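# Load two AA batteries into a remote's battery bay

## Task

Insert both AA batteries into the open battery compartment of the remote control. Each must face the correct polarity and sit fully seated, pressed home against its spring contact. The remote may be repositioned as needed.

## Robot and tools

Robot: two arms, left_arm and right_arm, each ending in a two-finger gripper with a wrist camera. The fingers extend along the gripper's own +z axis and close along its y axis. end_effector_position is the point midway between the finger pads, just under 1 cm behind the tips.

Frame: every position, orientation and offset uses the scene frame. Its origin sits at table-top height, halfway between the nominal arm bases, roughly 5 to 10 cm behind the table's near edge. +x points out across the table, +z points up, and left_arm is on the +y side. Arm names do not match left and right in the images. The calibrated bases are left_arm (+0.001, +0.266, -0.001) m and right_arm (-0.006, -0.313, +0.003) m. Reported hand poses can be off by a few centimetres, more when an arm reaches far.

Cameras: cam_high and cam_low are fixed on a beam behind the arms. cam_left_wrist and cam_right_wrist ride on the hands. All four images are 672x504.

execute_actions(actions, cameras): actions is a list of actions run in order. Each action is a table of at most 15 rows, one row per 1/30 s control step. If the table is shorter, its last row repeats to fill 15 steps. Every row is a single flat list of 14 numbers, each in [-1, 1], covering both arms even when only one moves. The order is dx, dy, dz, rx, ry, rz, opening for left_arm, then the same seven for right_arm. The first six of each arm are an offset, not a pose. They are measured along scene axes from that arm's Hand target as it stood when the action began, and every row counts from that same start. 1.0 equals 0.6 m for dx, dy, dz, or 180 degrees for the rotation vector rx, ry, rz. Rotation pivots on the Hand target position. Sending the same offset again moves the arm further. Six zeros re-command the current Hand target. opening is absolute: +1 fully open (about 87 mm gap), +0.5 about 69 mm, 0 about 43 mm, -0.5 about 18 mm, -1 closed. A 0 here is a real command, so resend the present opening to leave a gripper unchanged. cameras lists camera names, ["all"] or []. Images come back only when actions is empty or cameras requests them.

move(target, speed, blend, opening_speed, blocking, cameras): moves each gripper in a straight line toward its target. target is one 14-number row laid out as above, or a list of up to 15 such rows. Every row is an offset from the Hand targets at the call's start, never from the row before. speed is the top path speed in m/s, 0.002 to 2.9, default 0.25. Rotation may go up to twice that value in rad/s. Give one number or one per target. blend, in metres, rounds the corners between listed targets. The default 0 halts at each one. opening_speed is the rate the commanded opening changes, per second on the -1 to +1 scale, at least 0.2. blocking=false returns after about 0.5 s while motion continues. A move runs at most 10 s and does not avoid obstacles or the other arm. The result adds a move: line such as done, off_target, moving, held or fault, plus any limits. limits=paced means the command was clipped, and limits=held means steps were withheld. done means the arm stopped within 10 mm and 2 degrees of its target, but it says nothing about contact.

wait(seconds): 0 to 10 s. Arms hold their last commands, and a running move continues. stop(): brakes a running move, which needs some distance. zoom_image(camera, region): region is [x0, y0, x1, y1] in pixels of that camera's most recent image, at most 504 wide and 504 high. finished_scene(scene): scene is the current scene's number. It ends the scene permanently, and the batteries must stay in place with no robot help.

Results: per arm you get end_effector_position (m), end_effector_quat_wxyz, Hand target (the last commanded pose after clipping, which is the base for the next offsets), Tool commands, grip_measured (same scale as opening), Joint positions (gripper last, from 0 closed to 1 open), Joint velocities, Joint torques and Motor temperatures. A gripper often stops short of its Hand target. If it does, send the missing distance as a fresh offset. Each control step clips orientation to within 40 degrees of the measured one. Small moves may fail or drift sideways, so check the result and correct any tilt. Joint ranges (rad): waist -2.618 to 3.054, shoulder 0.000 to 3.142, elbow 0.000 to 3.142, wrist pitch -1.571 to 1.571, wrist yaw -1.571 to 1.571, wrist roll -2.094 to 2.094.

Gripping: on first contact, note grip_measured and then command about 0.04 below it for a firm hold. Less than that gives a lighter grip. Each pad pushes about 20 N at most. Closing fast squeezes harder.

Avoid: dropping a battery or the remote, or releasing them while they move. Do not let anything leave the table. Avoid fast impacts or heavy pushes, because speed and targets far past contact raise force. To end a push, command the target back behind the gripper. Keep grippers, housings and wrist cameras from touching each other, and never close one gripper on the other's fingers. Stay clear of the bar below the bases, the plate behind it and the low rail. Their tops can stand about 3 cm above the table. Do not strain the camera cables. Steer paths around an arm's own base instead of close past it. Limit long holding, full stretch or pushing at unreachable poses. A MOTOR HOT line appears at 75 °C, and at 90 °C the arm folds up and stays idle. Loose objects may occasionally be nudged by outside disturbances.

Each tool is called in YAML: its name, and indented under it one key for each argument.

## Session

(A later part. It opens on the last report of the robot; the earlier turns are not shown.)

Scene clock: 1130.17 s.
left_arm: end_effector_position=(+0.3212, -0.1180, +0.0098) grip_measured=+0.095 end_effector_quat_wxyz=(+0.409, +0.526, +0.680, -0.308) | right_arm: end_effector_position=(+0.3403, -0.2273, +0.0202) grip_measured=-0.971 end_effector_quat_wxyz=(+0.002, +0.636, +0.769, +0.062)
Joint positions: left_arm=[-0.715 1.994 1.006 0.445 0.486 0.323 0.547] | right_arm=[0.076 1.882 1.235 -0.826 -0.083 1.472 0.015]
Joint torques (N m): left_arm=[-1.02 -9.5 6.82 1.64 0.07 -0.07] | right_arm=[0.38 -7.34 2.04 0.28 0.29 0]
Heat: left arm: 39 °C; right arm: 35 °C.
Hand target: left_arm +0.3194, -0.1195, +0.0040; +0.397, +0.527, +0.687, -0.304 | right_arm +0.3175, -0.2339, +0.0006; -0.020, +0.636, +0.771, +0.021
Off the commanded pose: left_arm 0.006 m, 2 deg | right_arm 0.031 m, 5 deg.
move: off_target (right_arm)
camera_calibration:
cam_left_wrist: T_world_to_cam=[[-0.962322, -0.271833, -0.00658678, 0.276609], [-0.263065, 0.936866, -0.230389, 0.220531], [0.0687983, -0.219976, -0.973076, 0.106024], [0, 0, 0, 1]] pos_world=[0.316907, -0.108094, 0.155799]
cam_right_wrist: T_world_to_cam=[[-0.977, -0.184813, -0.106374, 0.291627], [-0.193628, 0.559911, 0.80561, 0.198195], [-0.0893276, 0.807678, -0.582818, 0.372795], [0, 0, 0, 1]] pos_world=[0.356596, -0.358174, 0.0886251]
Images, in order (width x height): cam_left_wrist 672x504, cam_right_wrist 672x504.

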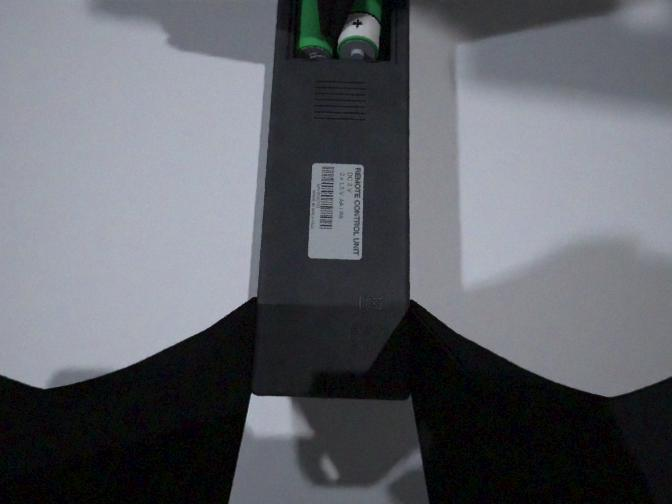

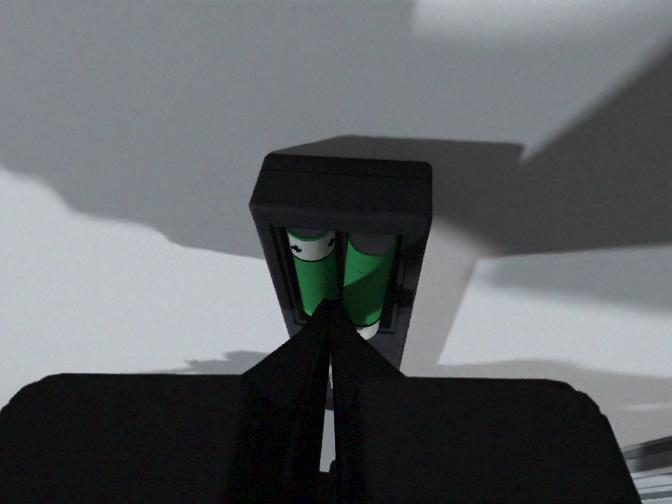

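move:
  target: [0,0,0,0,0,0,0.0,-0.03,-0.004,-0.012,0,0,0,-0.97]
  speed: 0.05
  cameras: ["cam_right_wrist","cam_left_wrist"]

zoom_image:
  camera: "cam_left_wrist"
  region: [260, 0, 420, 120]

Scene clock: 1137.33 s.
left_arm: end_effector_position=(+0.3212, -0.1179, +0.0098) grip_measured=+0.095 end_effector_quat_wxyz=(+0.409, +0.526, +0.679, -0.307) | right_arm: end_effector_position=(+0.3358, -0.2274, +0.0172) grip_measured=-0.976 end_effector_quat_wxyz=(+0.018, +0.635, +0.768, +0.081)
Joint positions: left_arm=[-0.715 1.994 1.006 0.445 0.486 0.324 0.547] | right_arm=[0.075 1.831 1.147 -0.739 -0.087 1.472 0.012]
Joint torques (N m): left_arm=[-1.02 -9.5 6.79 1.64 0.07 -0.08] | right_arm=[0.32 -6.5 1.57 -0.08 0.32 -0.04]
Heat: left arm: 39 °C; right arm: 35 °C.
Hand target: left_arm +0.3194, -0.1195, +0.0040; +0.397, +0.527, +0.687, -0.304 | right_arm +0.2994, -0.2363, -0.0067; -0.020, +0.636, +0.771, +0.021
Off the commanded pose: left_arm 0.006 m, 2 deg | right_arm 0.044 m, 8 deg.
move: off_target (right_arm)
camera_calibration:
cam_left_wrist: T_world_to_cam=[[-0.96245, -0.271359, -0.0074264, 0.276735], [-0.262441, 0.937117, -0.23008, 0.220287], [0.0693938, -0.219492, -0.973143, 0.105906], [0, 0, 0, 1]] pos_world=[0.316806, -0.108095, 0.1558]
cam_right_wrist: T_world_to_cam=[[-0.970668, -0.182903, -0.156042, 0.286024], [-0.232857, 0.553674, 0.799514, 0.211626], [-0.0598372, 0.812399, -0.580024, 0.361817], [0, 0, 0, 1]] pos_world=[0.348564, -0.358797, 0.0852963]
Images, in order (width x height): cam_left_wrist 672x504, cam_right_wrist 672x504.

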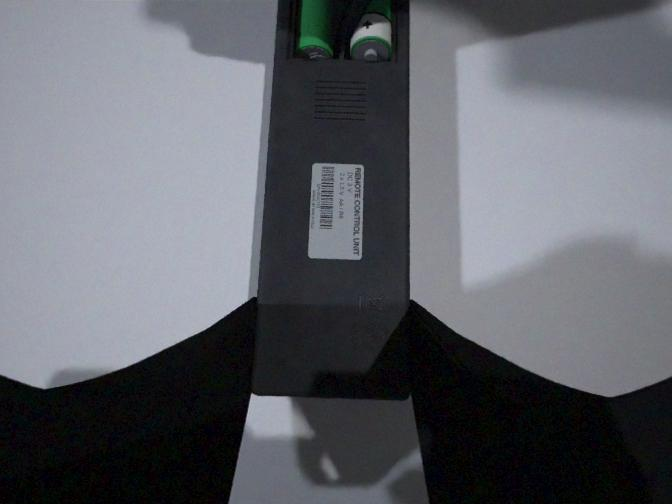

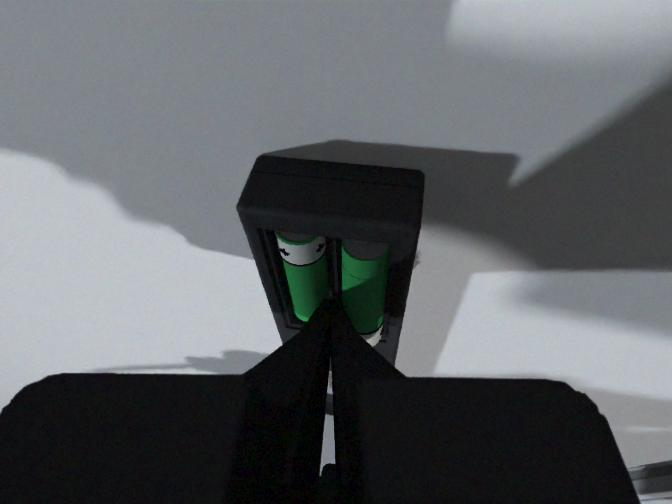

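Scaled by 3.150.

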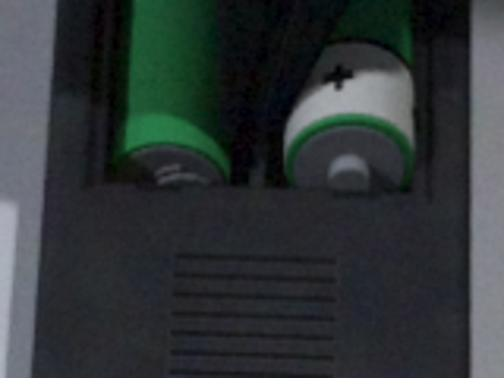

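move:
  target:
    - [0,0,0,0,0,0,0.0,0.0643,0.0105,0.1112,0,0,0,-0.97]
    - [0,0,0,0,0,0,0.0,0.0568,0.0105,0.0712,0,0,0,-0.97]
  speed: 0.08
  cameras: ["cam_right_wrist","cam_left_wrist"]

zoom_image:
  camera: "cam_left_wrist"
  region: [260, 0, 420, 120]

zoom_image:
  camera: "cam_right_wrist"
  region: [200, 150, 420, 320]

Scene clock: 1158.53 s.
left_arm: end_effector_position=(+0.3175, -0.1203, +0.0098) grip_measured=+0.095 end_effector_quat_wxyz=(+0.406, +0.530, +0.676, -0.311) | right_arm: end_effector_position=(+0.3314, -0.2302, +0.0417) grip_measured=-0.970 end_effector_quat_wxyz=(-0.026, +0.638, +0.769, +0.025)
Joint positions: left_arm=[-0.722 1.994 1.006 0.443 0.494 0.326 0.547] | right_arm=[0.078 1.899 1.355 -1.02 -0.068 1.472 0.015]
Joint torques (N m): left_arm=[-0.4 -9.52 6.86 1.66 -0.02 -0.1] | right_arm=[0.94 -8.58 5.31 0.58 0.16 0.08]
Heat: left arm: 40 °C; right arm: 34 °C.
Hand target: left_arm +0.3195, -0.1195, +0.0040; +0.397, +0.527, +0.687, -0.304 | right_arm +0.3335, -0.2300, +0.0361; -0.020, +0.636, +0.771, +0.021
Off the commanded pose: left_arm 0.006 m, 2 deg | right_arm 0.006 m, 1 deg.
move: done
camera_calibration:
cam_left_wrist: T_world_to_cam=[[-0.966043, -0.25834, -0.00464146, 0.275139], [-0.250325, 0.940223, -0.230906, 0.218069], [0.0640162, -0.221903, -0.972965, 0.107061], [0, 0, 0, 1]] pos_world=[0.31353, -0.110197, 0.155797]
cam_right_wrist: T_world_to_cam=[[-0.982185, -0.187391, -0.014018, 0.282028], [-0.121804, 0.57806, 0.806852, 0.161104], [-0.143094, 0.794186, -0.590587, 0.40184], [0, 0, 0, 1]] pos_world=[0.354128, -0.359413, 0.111288]
Images, in order (width x height): cam_left_wrist 672x504, cam_right_wrist 672x504.

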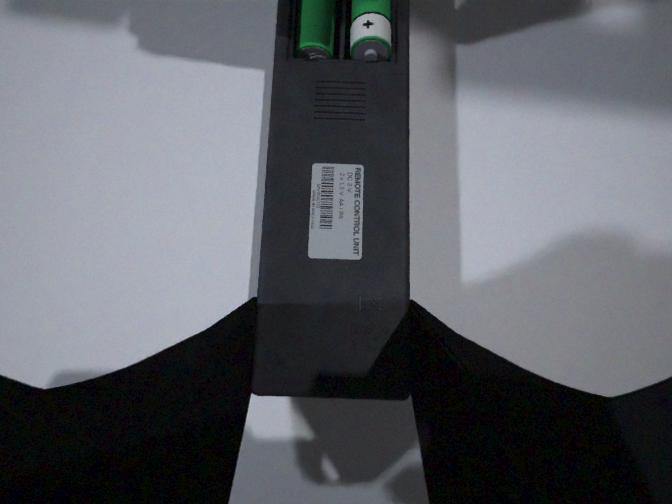

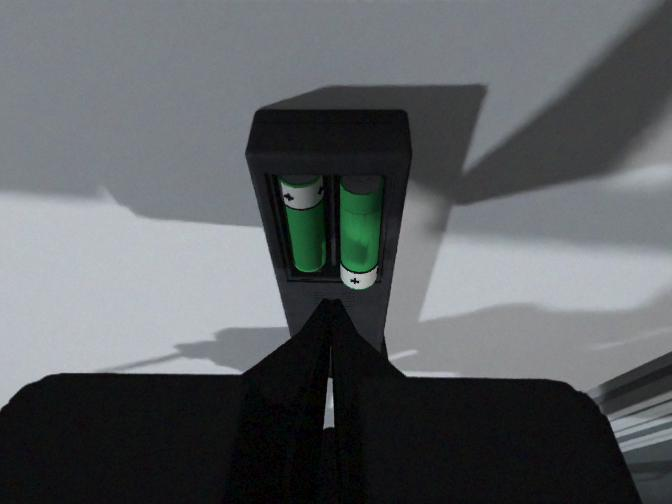

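Scaled by 3.150.

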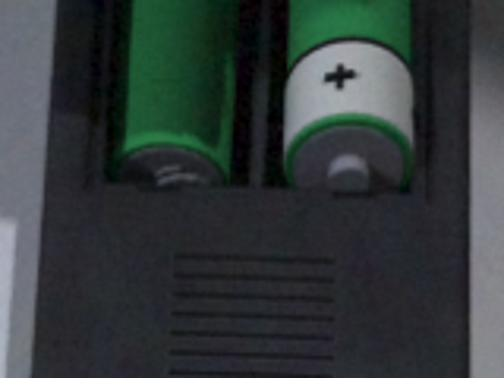

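Scaled by 2.291.

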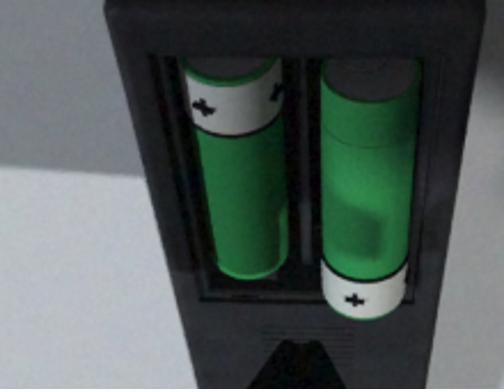

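move:
  target: [0,0,0,0,0,0,0.0,-0.0167,-0.002,0.003,0,0,0,-0.97]
  speed: 0.05
  cameras: ["cam_left_wrist","cam_right_wrist"]

zoom_image:
  camera: "cam_left_wrist"
  region: [260, 0, 420, 120]

zoom_image:
  camera: "cam_right_wrist"
  region: [240, 200, 440, 350]

Scene clock: 1179.83 s.
left_arm: end_effector_position=(+0.3175, -0.1203, +0.0098) grip_measured=+0.095 end_effector_quat_wxyz=(+0.406, +0.530, +0.676, -0.311) | right_arm: end_effector_position=(+0.3191, -0.2312, +0.0320) grip_measured=-0.970 end_effector_quat_wxyz=(-0.039, +0.638, +0.769, +0.012)
Joint positions: left_arm=[-0.722 1.994 1.006 0.443 0.494 0.326 0.547] | right_arm=[0.078 1.899 1.313 -1.015 -0.068 1.472 0.015]
Joint torques (N m): left_arm=[-0.38 -9.5 6.82 1.65 -0.02 -0.09] | right_arm=[0.85 -12.14 5.01 0.49 0.16 0.08]
Heat: left arm: 40 °C; right arm: 34 °C.
Hand target: left_arm +0.3195, -0.1195, +0.0040; +0.397, +0.527, +0.687, -0.304 | right_arm +0.3235, -0.2312, +0.0379; -0.020, +0.636, +0.771, +0.021
Off the commanded pose: left_arm 0.006 m, 2 deg | right_arm 0.007 m, 2 deg.
move: done
camera_calibration:
cam_left_wrist: T_world_to_cam=[[-0.966043, -0.25834, -0.00464146, 0.275139], [-0.250325, 0.940223, -0.230906, 0.218069], [0.0640162, -0.221903, -0.972965, 0.107061], [0, 0, 0, 1]] pos_world=[0.31353, -0.110197, 0.155797]
cam_right_wrist: T_world_to_cam=[[-0.982017, -0.187502, 0.0220346, 0.268357], [-0.0927081, 0.580606, 0.808889, 0.159263], [-0.164461, 0.792301, -0.587548, 0.401431], [0, 0, 0, 1]] pos_world=[0.344317, -0.360205, 0.10112]
Images, in order (width x height): cam_left_wrist 672x504, cam_right_wrist 672x504.

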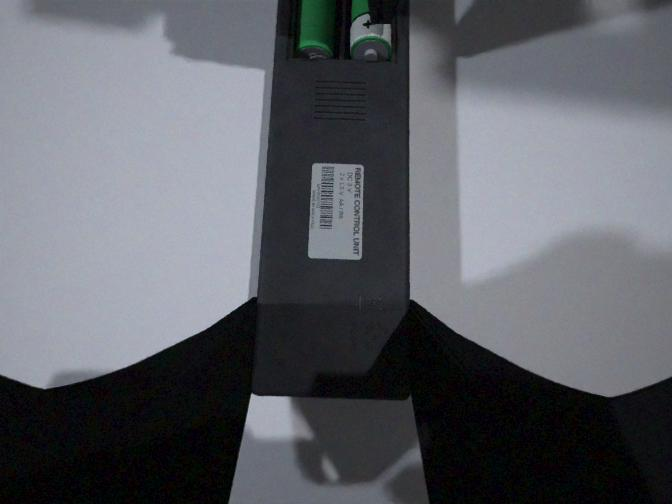

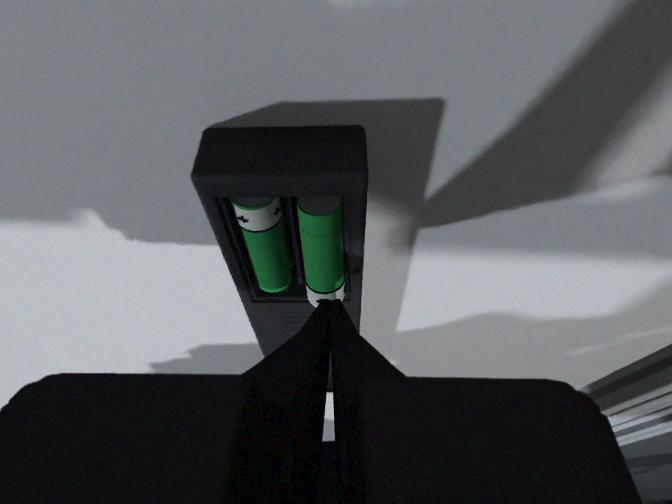

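Scaled by 3.150.

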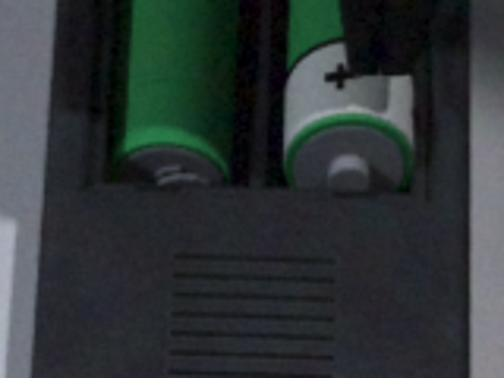

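Scaled by 2.520.

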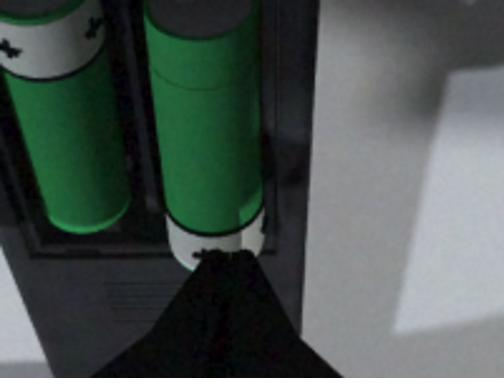

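move:
  target: [0,0,0,0,0,0,0.0,0.006,-0.001,-0.02,0,0,0,-0.97]
  speed: 0.04
  cameras: ["cam_left_wrist","cam_right_wrist"]

zoom_image:
  camera: "cam_left_wrist"
  region: [260, 0, 420, 120]

zoom_image:
  camera: "cam_right_wrist"
  region: [240, 200, 440, 350]

Scene clock: 1193.13 s.
left_arm: end_effector_position=(+0.3175, -0.1203, +0.0098) grip_measured=+0.095 end_effector_quat_wxyz=(+0.406, +0.530, +0.676, -0.311) | right_arm: end_effector_position=(+0.3251, -0.2307, +0.0289) grip_measured=-0.970 end_effector_quat_wxyz=(-0.029, +0.638, +0.769, +0.022)
Joint positions: left_arm=[-0.722 1.994 1.006 0.443 0.494 0.326 0.547] | right_arm=[0.078 1.899 1.301 -0.974 -0.068 1.472 0.015]
Joint torques (N m): left_arm=[-0.36 -9.5 6.79 1.65 -0.03 -0.1] | right_arm=[0.58 -9.42 4.98 0.56 0.16 0.05]
Heat: left arm: 40 °C; right arm: 36 °C.
Hand target: left_arm +0.3195, -0.1195, +0.0040; +0.397, +0.527, +0.687, -0.304 | right_arm +0.3271, -0.2318, +0.0259; -0.020, +0.636, +0.771, +0.021
Off the commanded pose: left_arm 0.006 m, 2 deg | right_arm 0.004 m, 1 deg.
move: done
camera_calibration:
cam_left_wrist: T_world_to_cam=[[-0.966043, -0.25834, -0.00464146, 0.275139], [-0.250325, 0.940223, -0.230906, 0.218069], [0.0640162, -0.221903, -0.972965, 0.107061], [0, 0, 0, 1]] pos_world=[0.31353, -0.110197, 0.155797]
cam_right_wrist: T_world_to_cam=[[-0.982264, -0.187394, -0.00643681, 0.275258], [-0.115677, 0.578612, 0.807358, 0.169029], [-0.14757, 0.793783, -0.590027, 0.395185], [0, 0, 0, 1]] pos_world=[0.348247, -0.359912, 0.0984742]
Images, in order (width x height): cam_left_wrist 672x504, cam_right_wrist 672x504.

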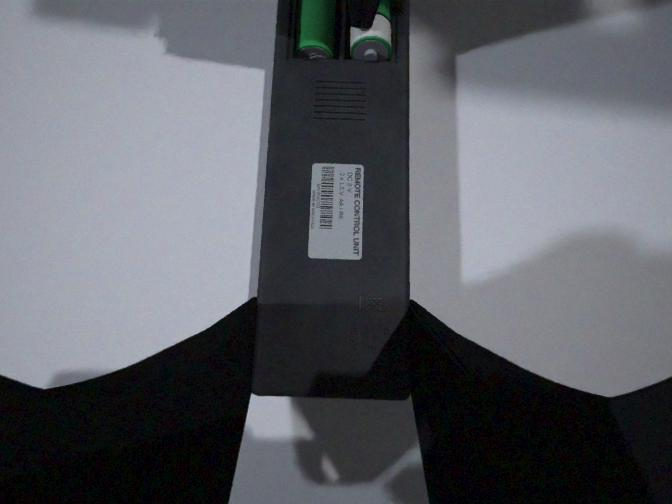

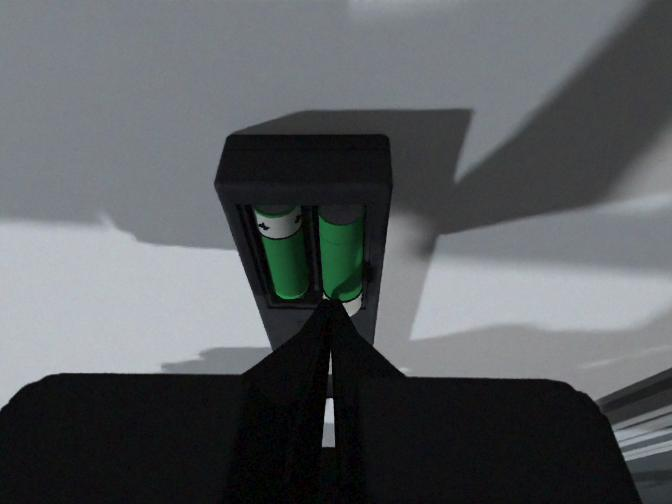

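Scaled by 3.150.

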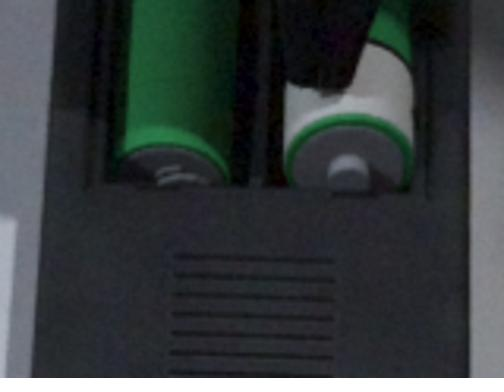

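Scaled by 2.520.

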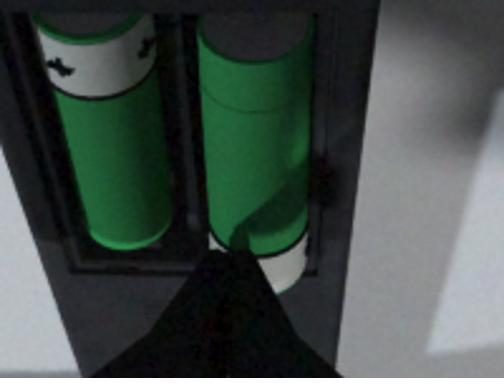

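move:
  target: [0,0,0,0,0,0,0.0,-0.003,-0.018,-0.055,0,0,0,-0.97]
  speed: 0.04
  cameras: ["cam_left_wrist","cam_right_wrist"]

zoom_image:
  camera: "cam_left_wrist"
  region: [260, 0, 420, 120]

zoom_image:
  camera: "cam_right_wrist"
  region: [240, 200, 440, 350]

Scene clock: 1208.10 s.
left_arm: end_effector_position=(+0.3176, -0.1203, +0.0098) grip_measured=+0.095 end_effector_quat_wxyz=(+0.407, +0.531, +0.675, -0.311) | right_arm: end_effector_position=(+0.3307, -0.2307, +0.0174) grip_measured=-0.974 end_effector_quat_wxyz=(-0.027, +0.634, +0.771, +0.053)
Joint positions: left_arm=[-0.722 1.994 1.006 0.443 0.494 0.328 0.547] | right_arm=[0.056 1.901 1.245 -0.872 -0.11 1.443 0.013]
Joint torques (N m): left_arm=[-0.36 -9.47 6.83 1.66 -0.02 -0.12] | right_arm=[-0.27 -5.83 2.56 0.88 0.53 0.02]
Heat: left arm: 40 °C; right arm: 36 °C.
Hand target: left_arm +0.3195, -0.1195, +0.0040; +0.397, +0.527, +0.687, -0.304 | right_arm +0.3254, -0.2426, -0.0070; -0.020, +0.636, +0.771, +0.021
Off the commanded pose: left_arm 0.006 m, 2 deg | right_arm 0.028 m, 4 deg.
move: off_target (right_arm)
camera_calibration:
cam_left_wrist: T_world_to_cam=[[-0.966366, -0.257078, -0.0069449, 0.275517], [-0.248586, 0.940681, -0.230918, 0.217621], [0.065897, -0.221425, -0.972948, 0.106514], [0, 0, 0, 1]] pos_world=[0.313329, -0.110298, 0.155799]
cam_right_wrist: T_world_to_cam=[[-0.979704, -0.192202, -0.0569034, 0.279659], [-0.154178, 0.541141, 0.826677, 0.182735], [-0.128096, 0.818672, -0.559792, 0.387917], [0, 0, 0, 1]] pos_world=[0.351847, -0.362711, 0.0820032]
Images, in order (width x height): cam_left_wrist 672x504, cam_right_wrist 672x504.

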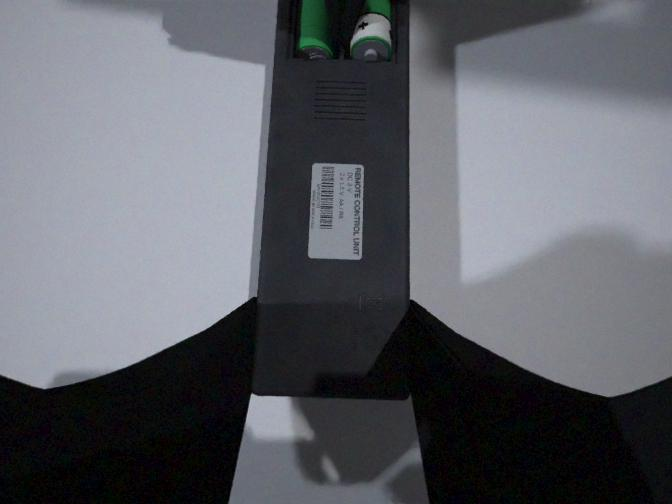

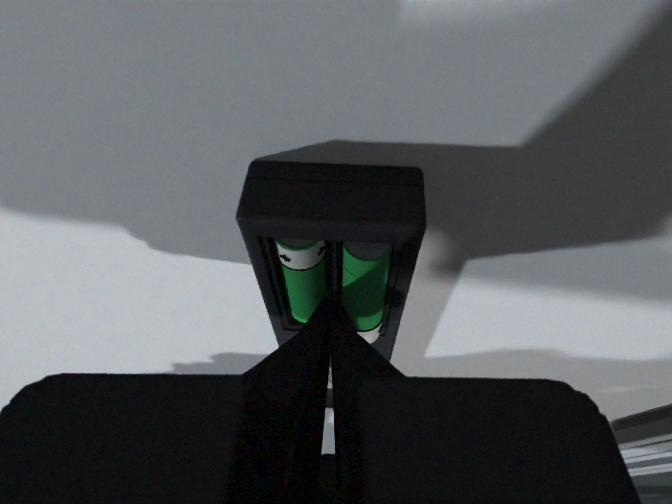

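Scaled by 3.150.

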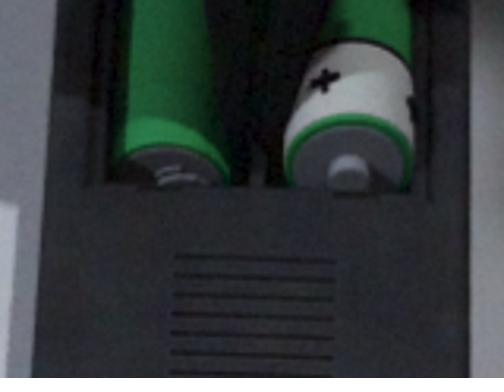

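Scaled by 2.520.

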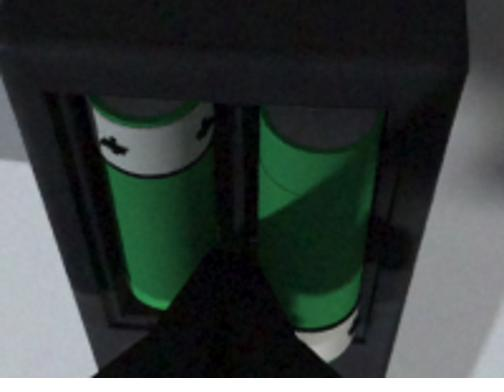

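move:
  target:
    - [0,0,0,0,0,0,0.0,0.004,0.018,0.112,0,0,0,-0.97]
    - [0,0,0,0,0,0,0.0,0.002,0.018,0.112,0,0,0,-0.80]
  speed: 0.06
  cameras: ["cam_left_wrist","cam_right_wrist"]

zoom_image:
  camera: "cam_left_wrist"
  region: [260, 0, 420, 120]

zoom_image:
  camera: "cam_right_wrist"
  region: [240, 200, 440, 350]

Scene clock: 1223.27 s.
left_arm: end_effector_position=(+0.3176, -0.1203, +0.0098) grip_measured=+0.095 end_effector_quat_wxyz=(+0.407, +0.531, +0.675, -0.311) | right_arm: end_effector_position=(+0.3203, -0.2321, +0.0419) grip_measured=-0.800 end_effector_quat_wxyz=(-0.042, +0.633, +0.773, +0.009)
Joint positions: left_arm=[-0.722 1.994 1.006 0.443 0.494 0.328 0.547] | right_arm=[0.075 1.901 1.356 -1.066 -0.069 1.456 0.1]
Joint torques (N m): left_arm=[-0.38 -9.48 6.8 1.66 -0.02 -0.13] | right_arm=[0.94 -13.89 7.45 0.11 0.16 0.21]
Heat: left arm: 40 °C; right arm: 36 °C.
Hand target: left_arm +0.3195, -0.1195, +0.0040; +0.397, +0.527, +0.687, -0.304 | right_arm +0.3265, -0.2318, +0.0601; -0.020, +0.636, +0.771, +0.021
Off the commanded pose: left_arm 0.006 m, 2 deg | right_arm 0.019 m, 3 deg.
move: off_target (right_arm); target 2's new opening was sent with right_arm's hand 0.019 m and 3 deg from that target
camera_calibration:
cam_left_wrist: T_world_to_cam=[[-0.966366, -0.257078, -0.0069449, 0.275517], [-0.248586, 0.940681, -0.230918, 0.217621], [0.065897, -0.221425, -0.972948, 0.106514], [0, 0, 0, 1]] pos_world=[0.313329, -0.110298, 0.155799]
cam_right_wrist: T_world_to_cam=[[-0.979289, -0.200202, 0.0302014, 0.264953], [-0.0933534, 0.578842, 0.810078, 0.151598], [-0.179661, 0.790481, -0.585543, 0.412627], [0, 0, 0, 1]] pos_world=[0.347751, -0.360881, 0.110802]
Images, in order (width x height): cam_left_wrist 672x504, cam_right_wrist 672x504.

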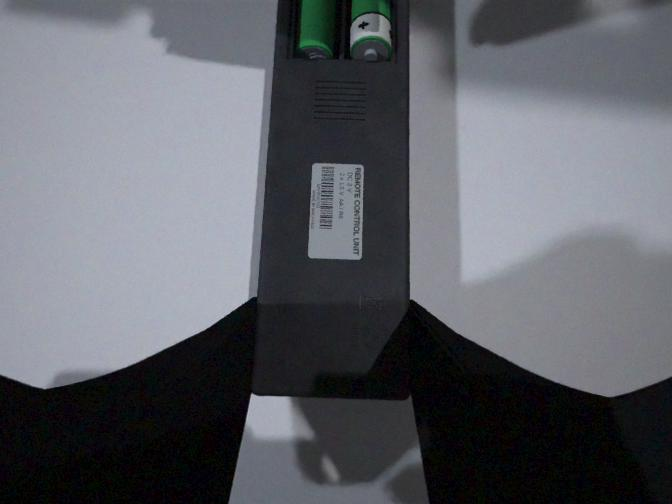

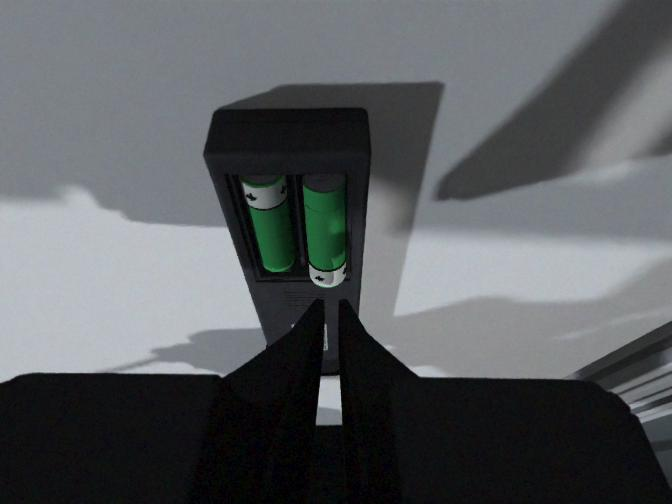

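Scaled by 3.150.

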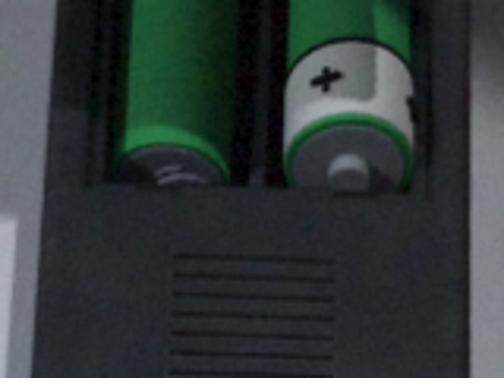

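Scaled by 2.520.

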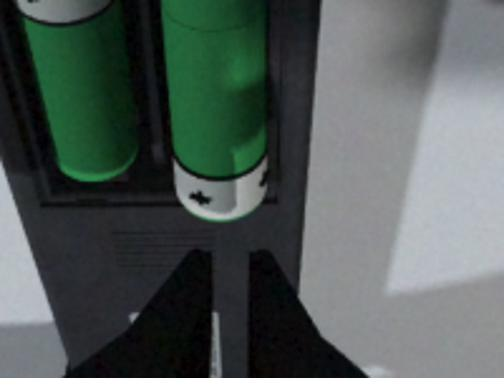

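move:
  target: [0,0,0,0,0,0,0.0,-0.0067,0.0,-0.055,0,0,0,-0.80]
  speed: 0.05
  cameras: ["cam_left_wrist","cam_right_wrist"]

zoom_image:
  camera: "cam_left_wrist"
  region: [260, 0, 420, 120]

zoom_image:
  camera: "cam_right_wrist"
  region: [240, 200, 440, 350]

Scene clock: 1231.50 s.
left_arm: end_effector_position=(+0.3176, -0.1203, +0.0098) grip_measured=+0.095 end_effector_quat_wxyz=(+0.407, +0.531, +0.675, -0.311) | right_arm: end_effector_position=(+0.3152, -0.2325, +0.0279) grip_measured=-0.800 end_effector_quat_wxyz=(-0.041, +0.633, +0.773, +0.010)
Joint positions: left_arm=[-0.722 1.994 1.006 0.443 0.494 0.328 0.547] | right_arm=[0.075 1.899 1.294 -1.004 -0.069 1.456 0.1]
Joint torques (N m): left_arm=[-0.4 -9.46 6.82 1.66 -0.02 -0.12] | right_arm=[0.99 -10.99 3.93 0.81 0.15 0.21]
Motor temperatures (°C): left_arm=[23 40 37 31 19 20 21] | right_arm=[23 39 30 21 20 21 23]
Heat: left arm: 40 °C; right arm: 39 °C.
Hand target: left_arm +0.3195, -0.1195, +0.0040; +0.397, +0.527, +0.687, -0.304 | right_arm +0.3226, -0.2318, +0.0271; -0.020, +0.636, +0.771, +0.021
Off the commanded pose: left_arm 0.006 m, 2 deg | right_arm 0.007 m, 3 deg.
move: off_target (right_arm)
camera_calibration:
cam_left_wrist: T_world_to_cam=[[-0.966366, -0.257078, -0.0069449, 0.275517], [-0.248586, 0.940681, -0.230918, 0.217621], [0.065897, -0.221425, -0.972948, 0.106514], [0, 0, 0, 1]] pos_world=[0.313329, -0.110298, 0.155799]
cam_right_wrist: T_world_to_cam=[[-0.979427, -0.19985, 0.0279708, 0.26049], [-0.0949625, 0.578753, 0.809955, 0.163203], [-0.178058, 0.790636, -0.585824, 0.403329], [0, 0, 0, 1]] pos_world=[0.342445, -0.361282, 0.0968069]
Images, in order (width x height): cam_left_wrist 672x504, cam_right_wrist 672x504.

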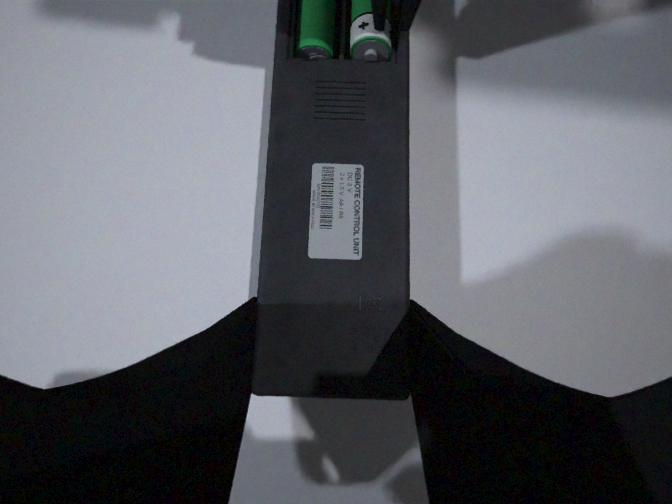

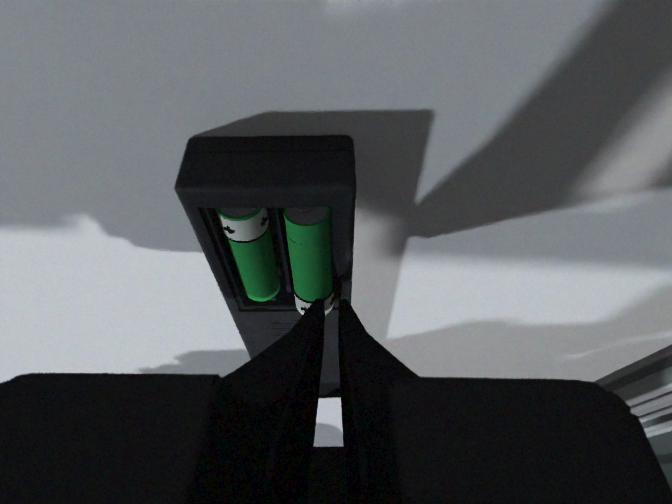

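Scaled by 3.150.

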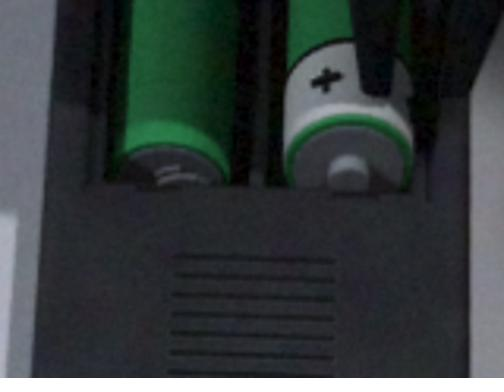

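Scaled by 2.520.

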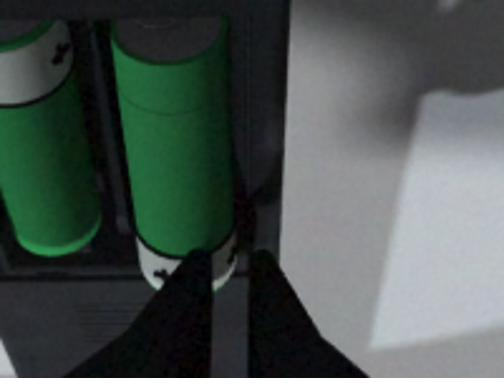

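move:
  target: [0,0,0,0,0,0,0.0,0.004,0.0,0.010,0,-0.014,0,-0.80]
  speed: 0.05
  cameras: ["cam_left_wrist"]

zoom_image:
  camera: "cam_left_wrist"
  region: [260, 0, 420, 120]

Scene clock: 1252.20 s.
left_arm: end_effector_position=(+0.3177, -0.1203, +0.0098) grip_measured=+0.095 end_effector_quat_wxyz=(+0.407, +0.531, +0.676, -0.311) | right_arm: end_effector_position=(+0.3177, -0.2313, +0.0279) grip_measured=-0.800 end_effector_quat_wxyz=(-0.028, +0.632, +0.774, +0.023)
Joint positions: left_arm=[-0.722 1.994 1.006 0.443 0.493 0.328 0.547] | right_arm=[0.078 1.875 1.263 -0.959 -0.069 1.456 0.1]
Joint torques (N m): left_arm=[-0.39 -9.5 6.84 1.65 0 -0.12] | right_arm=[0.83 -12.22 4.49 0.75 0.19 0.22]
Heat: left arm: 40 °C; right arm: 38 °C.
Hand target: left_arm +0.3194, -0.1196, +0.0040; +0.397, +0.527, +0.687, -0.304 | right_arm +0.3249, -0.2318, +0.0331; -0.003, +0.635, +0.771, +0.035
Off the commanded pose: left_arm 0.006 m, 2 deg | right_arm 0.009 m, 3 deg.
move: off_target (right_arm)
camera_calibration:
cam_left_wrist: T_world_to_cam=[[-0.966272, -0.257426, -0.00711451, 0.275475], [-0.248898, 0.940637, -0.230765, 0.21769], [0.0660971, -0.221211, -0.972984, 0.106481], [0, 0, 0, 1]] pos_world=[0.313328, -0.110298, 0.155799]
Images, in order (width x height): cam_left_wrist 672x504.

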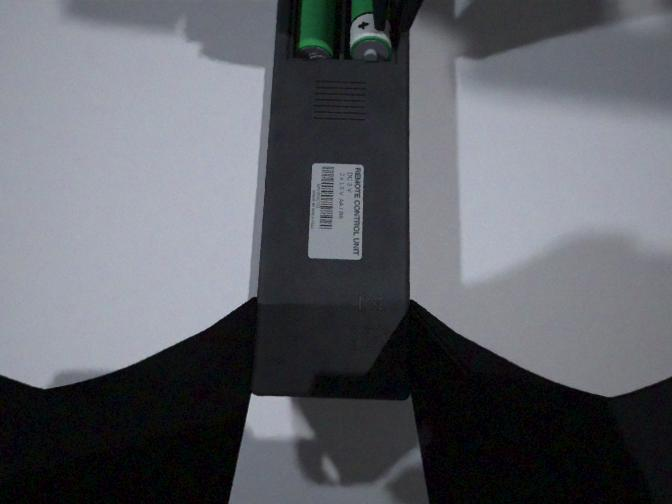

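Scaled by 3.150.

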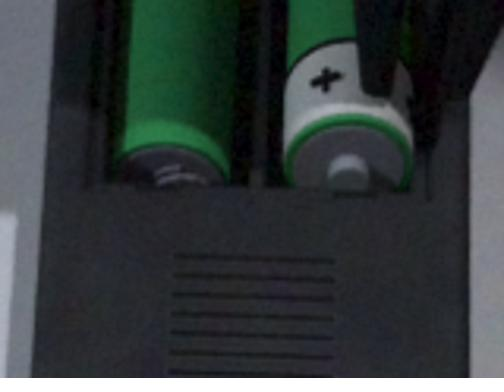

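wait:
  seconds: 0.1
  cameras: ["cam_right_wrist", "cam_left_wrist"]

zoom_image:
  camera: "cam_right_wrist"
  region: [240, 200, 440, 350]

zoom_image:
  camera: "cam_left_wrist"
  region: [320, 0, 420, 75]

Scene clock: 1259.57 s.
left_arm: end_effector_position=(+0.3177, -0.1203, +0.0098) grip_measured=+0.095 end_effector_quat_wxyz=(+0.407, +0.531, +0.676, -0.311) | right_arm: end_effector_position=(+0.3177, -0.2313, +0.0279) grip_measured=-0.800 end_effector_quat_wxyz=(-0.028, +0.632, +0.774, +0.023)
Joint positions: left_arm=[-0.722 1.994 1.006 0.443 0.493 0.328 0.547] | right_arm=[0.078 1.875 1.263 -0.959 -0.069 1.456 0.1]
Joint torques (N m): left_arm=[-0.39 -9.5 6.79 1.66 -0.01 -0.13] | right_arm=[0.83 -12.22 4.48 0.74 0.2 0.22]
Heat: left arm: 40 °C; right arm: 38 °C.
Hand target: left_arm +0.3194, -0.1196, +0.0040; +0.397, +0.527, +0.687, -0.304 | right_arm +0.3249, -0.2318, +0.0331; -0.003, +0.635, +0.771, +0.035
Tool commands: left_gripper/opening=+0.0 right_gripper/opening=-0.8
Off the commanded pose: left_arm 0.006 m, 2 deg | right_arm 0.009 m, 3 deg.
wait: 0.10 s; at rest from the start
camera_calibration:
cam_left_wrist: T_world_to_cam=[[-0.966272, -0.257426, -0.00711451, 0.275475], [-0.248898, 0.940637, -0.230765, 0.21769], [0.0660971, -0.221211, -0.972984, 0.106481], [0, 0, 0, 1]] pos_world=[0.313328, -0.110298, 0.155799]
cam_right_wrist: T_world_to_cam=[[-0.979196, -0.202674, -0.00990857, 0.263491], [-0.127345, 0.575769, 0.807634, 0.172452], [-0.157981, 0.792094, -0.5896, 0.396789], [0, 0, 0, 1]] pos_world=[0.342656, -0.360184, 0.0972793]
Images, in order (width x height): cam_left_wrist 672x504, cam_right_wrist 672x504.

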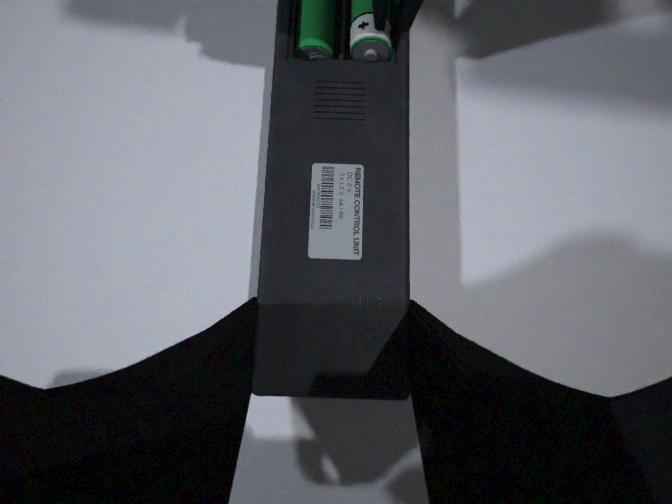

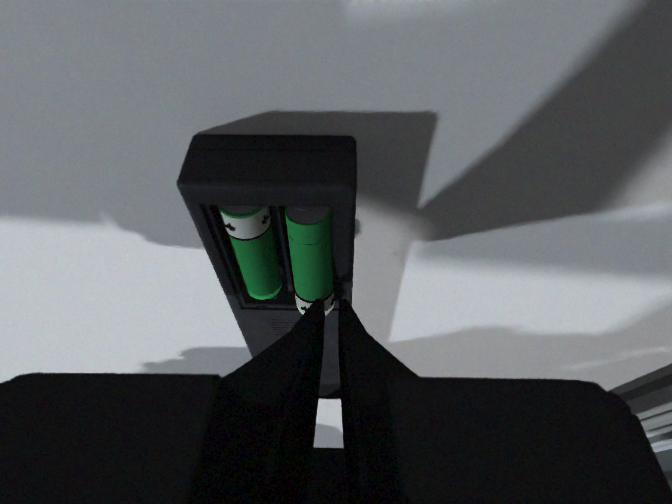

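Scaled by 2.520.

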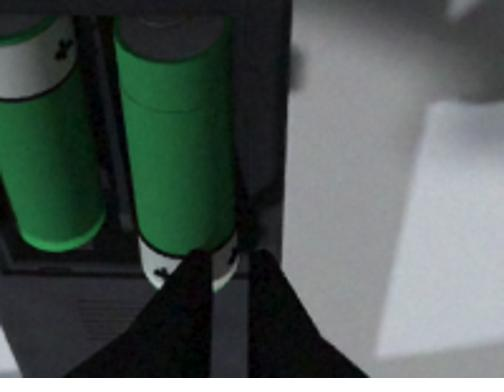

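Scaled by 5.040.

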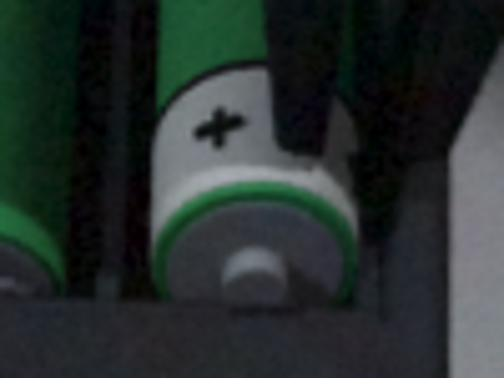

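move:
  target: [0,0,0,0,0,0,0.0,0.012,0.0,0.028,0,0,0,-0.80]
  speed: 0.05
  cameras: ["cam_left_wrist"]

zoom_image:
  camera: "cam_left_wrist"
  region: [260, 0, 420, 120]

Scene clock: 1271.43 s.
left_arm: end_effector_position=(+0.3177, -0.1203, +0.0098) grip_measured=+0.095 end_effector_quat_wxyz=(+0.407, +0.531, +0.676, -0.311) | right_arm: end_effector_position=(+0.3250, -0.2313, +0.0362) grip_measured=-0.800 end_effector_quat_wxyz=(-0.021, +0.632, +0.774, +0.028)
Joint positions: left_arm=[-0.722 1.994 1.006 0.443 0.493 0.328 0.547] | right_arm=[0.078 1.875 1.3 -0.979 -0.065 1.456 0.1]
Joint torques (N m): left_arm=[-0.38 -9.48 6.79 1.65 -0.02 -0.12] | right_arm=[0.68 -11.93 7.91 0.23 0.17 0.19]
Heat: left arm: 40 °C; right arm: 39 °C.
Hand target: left_arm +0.3194, -0.1196, +0.0040; +0.397, +0.527, +0.687, -0.304 | right_arm +0.3321, -0.2318, +0.0499; -0.003, +0.635, +0.771, +0.035
Off the commanded pose: left_arm 0.006 m, 2 deg | right_arm 0.015 m, 2 deg.
move: off_target (right_arm)
camera_calibration:
cam_left_wrist: T_world_to_cam=[[-0.966272, -0.257426, -0.00711451, 0.275475], [-0.248898, 0.940637, -0.230765, 0.21769], [0.0660971, -0.221211, -0.972984, 0.106481], [0, 0, 0, 1]] pos_world=[0.313328, -0.110298, 0.155799]
Images, in order (width x height): cam_left_wrist 672x504.

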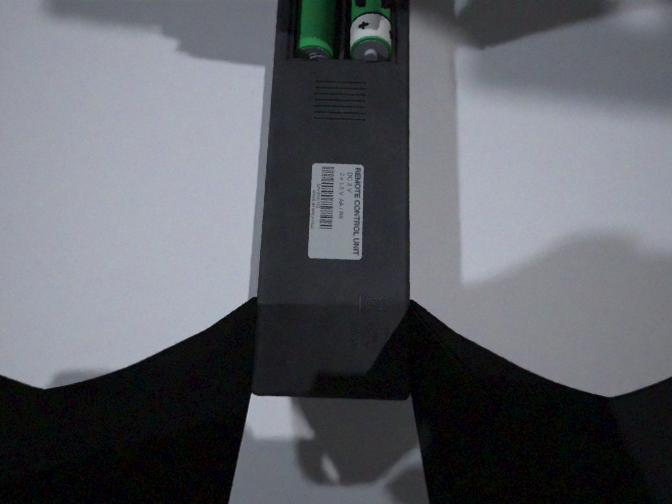

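Scaled by 3.150.

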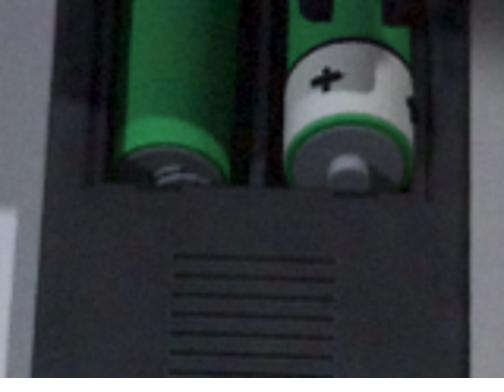

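move:
  target: [0,0,0,0,0,0,0.0,0.003,0.0,-0.033,0,0,0,-0.80]
  speed: 0.05
  cameras: ["cam_left_wrist"]

zoom_image:
  camera: "cam_left_wrist"
  region: [260, 0, 420, 120]

Scene clock: 1278.20 s.
left_arm: end_effector_position=(+0.3177, -0.1203, +0.0098) grip_measured=+0.095 end_effector_quat_wxyz=(+0.407, +0.531, +0.676, -0.311) | right_arm: end_effector_position=(+0.3312, -0.2308, +0.0343) grip_measured=-0.800 end_effector_quat_wxyz=(-0.011, +0.631, +0.774, +0.038)
Joint positions: left_arm=[-0.722 1.994 1.006 0.443 0.493 0.328 0.547] | right_arm=[0.078 1.875 1.291 -0.942 -0.065 1.456 0.1]
Joint torques (N m): left_arm=[-0.39 -9.48 6.79 1.66 -0.01 -0.12] | right_arm=[0.62 -8.91 5.14 0.67 0.17 0.19]
Heat: left arm: 40 °C; right arm: 39 °C.
Hand target: left_arm +0.3194, -0.1196, +0.0040; +0.397, +0.527, +0.687, -0.304 | right_arm +0.3339, -0.2318, +0.0301; -0.003, +0.635, +0.771, +0.035
Off the commanded pose: left_arm 0.006 m, 2 deg | right_arm 0.005 m, 1 deg.
move: done
camera_calibration:
cam_left_wrist: T_world_to_cam=[[-0.966272, -0.257426, -0.00711451, 0.275475], [-0.248898, 0.940637, -0.230765, 0.21769], [0.0660971, -0.221211, -0.972984, 0.106481], [0, 0, 0, 1]] pos_world=[0.313328, -0.110298, 0.155799]
Images, in order (width x height): cam_left_wrist 672x504.

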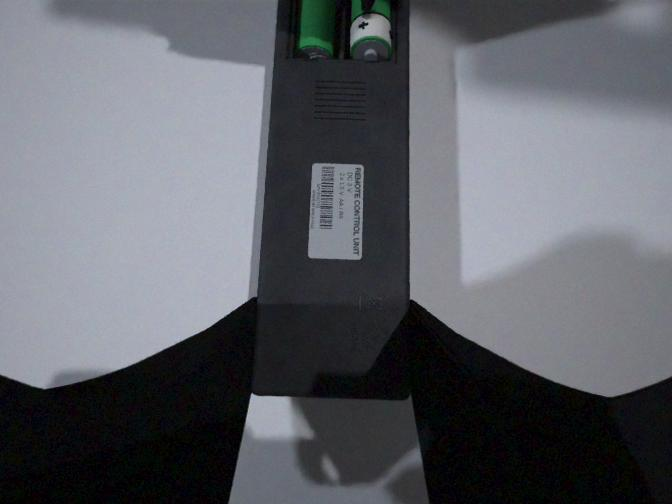

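Scaled by 3.150.

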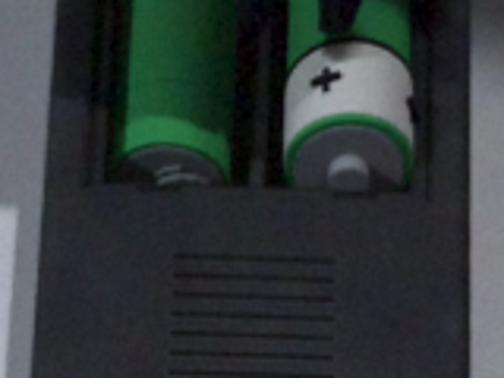

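move:
  target: [0,0,0,0,0,0,0.0,-0.009,0.0,-0.006,0,0,0,-0.80]
  speed: 0.05
  cameras: ["cam_left_wrist"]

zoom_image:
  camera: "cam_left_wrist"
  region: [260, 0, 420, 120]

Scene clock: 1284.93 s.
left_arm: end_effector_position=(+0.3177, -0.1203, +0.0098) grip_measured=+0.095 end_effector_quat_wxyz=(+0.407, +0.531, +0.676, -0.311) | right_arm: end_effector_position=(+0.3248, -0.2313, +0.0273) grip_measured=-0.800 end_effector_quat_wxyz=(-0.016, +0.632, +0.774, +0.032)
Joint positions: left_arm=[-0.722 1.994 1.006 0.443 0.493 0.328 0.547] | right_arm=[0.078 1.875 1.262 -0.928 -0.065 1.457 0.1]
Joint torques (N m): left_arm=[-0.38 -9.46 6.83 1.65 -0.02 -0.13] | right_arm=[0.76 -10.14 4.63 0.73 0.17 0.2]
Heat: left arm: 40 °C; right arm: 38 °C.
Hand target: left_arm +0.3194, -0.1196, +0.0040; +0.397, +0.527, +0.687, -0.304 | right_arm +0.3285, -0.2318, +0.0265; -0.003, +0.635, +0.771, +0.035
Off the commanded pose: left_arm 0.006 m, 2 deg | right_arm 0.004 m, 2 deg.
move: done
camera_calibration:
cam_left_wrist: T_world_to_cam=[[-0.966272, -0.257426, -0.00711451, 0.275475], [-0.248898, 0.940637, -0.230765, 0.21769], [0.0660971, -0.221211, -0.972984, 0.106481], [0, 0, 0, 1]] pos_world=[0.313328, -0.110298, 0.155799]
Images, in order (width x height): cam_left_wrist 672x504.

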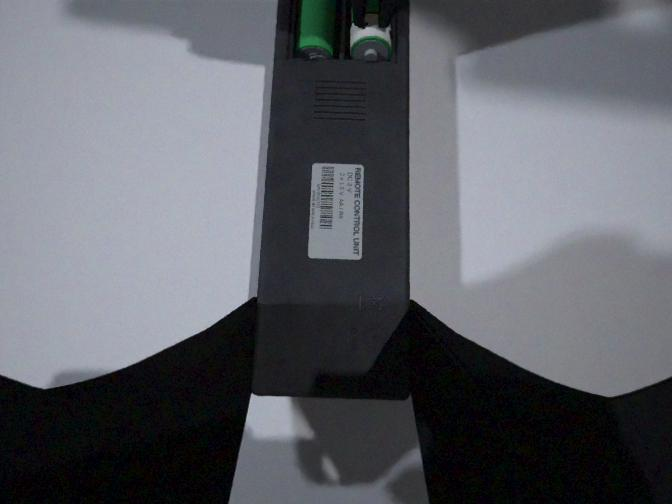

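Scaled by 3.150.

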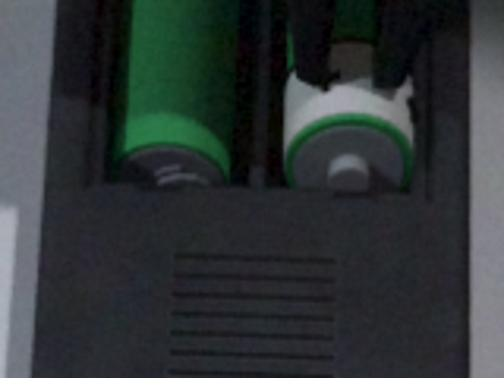

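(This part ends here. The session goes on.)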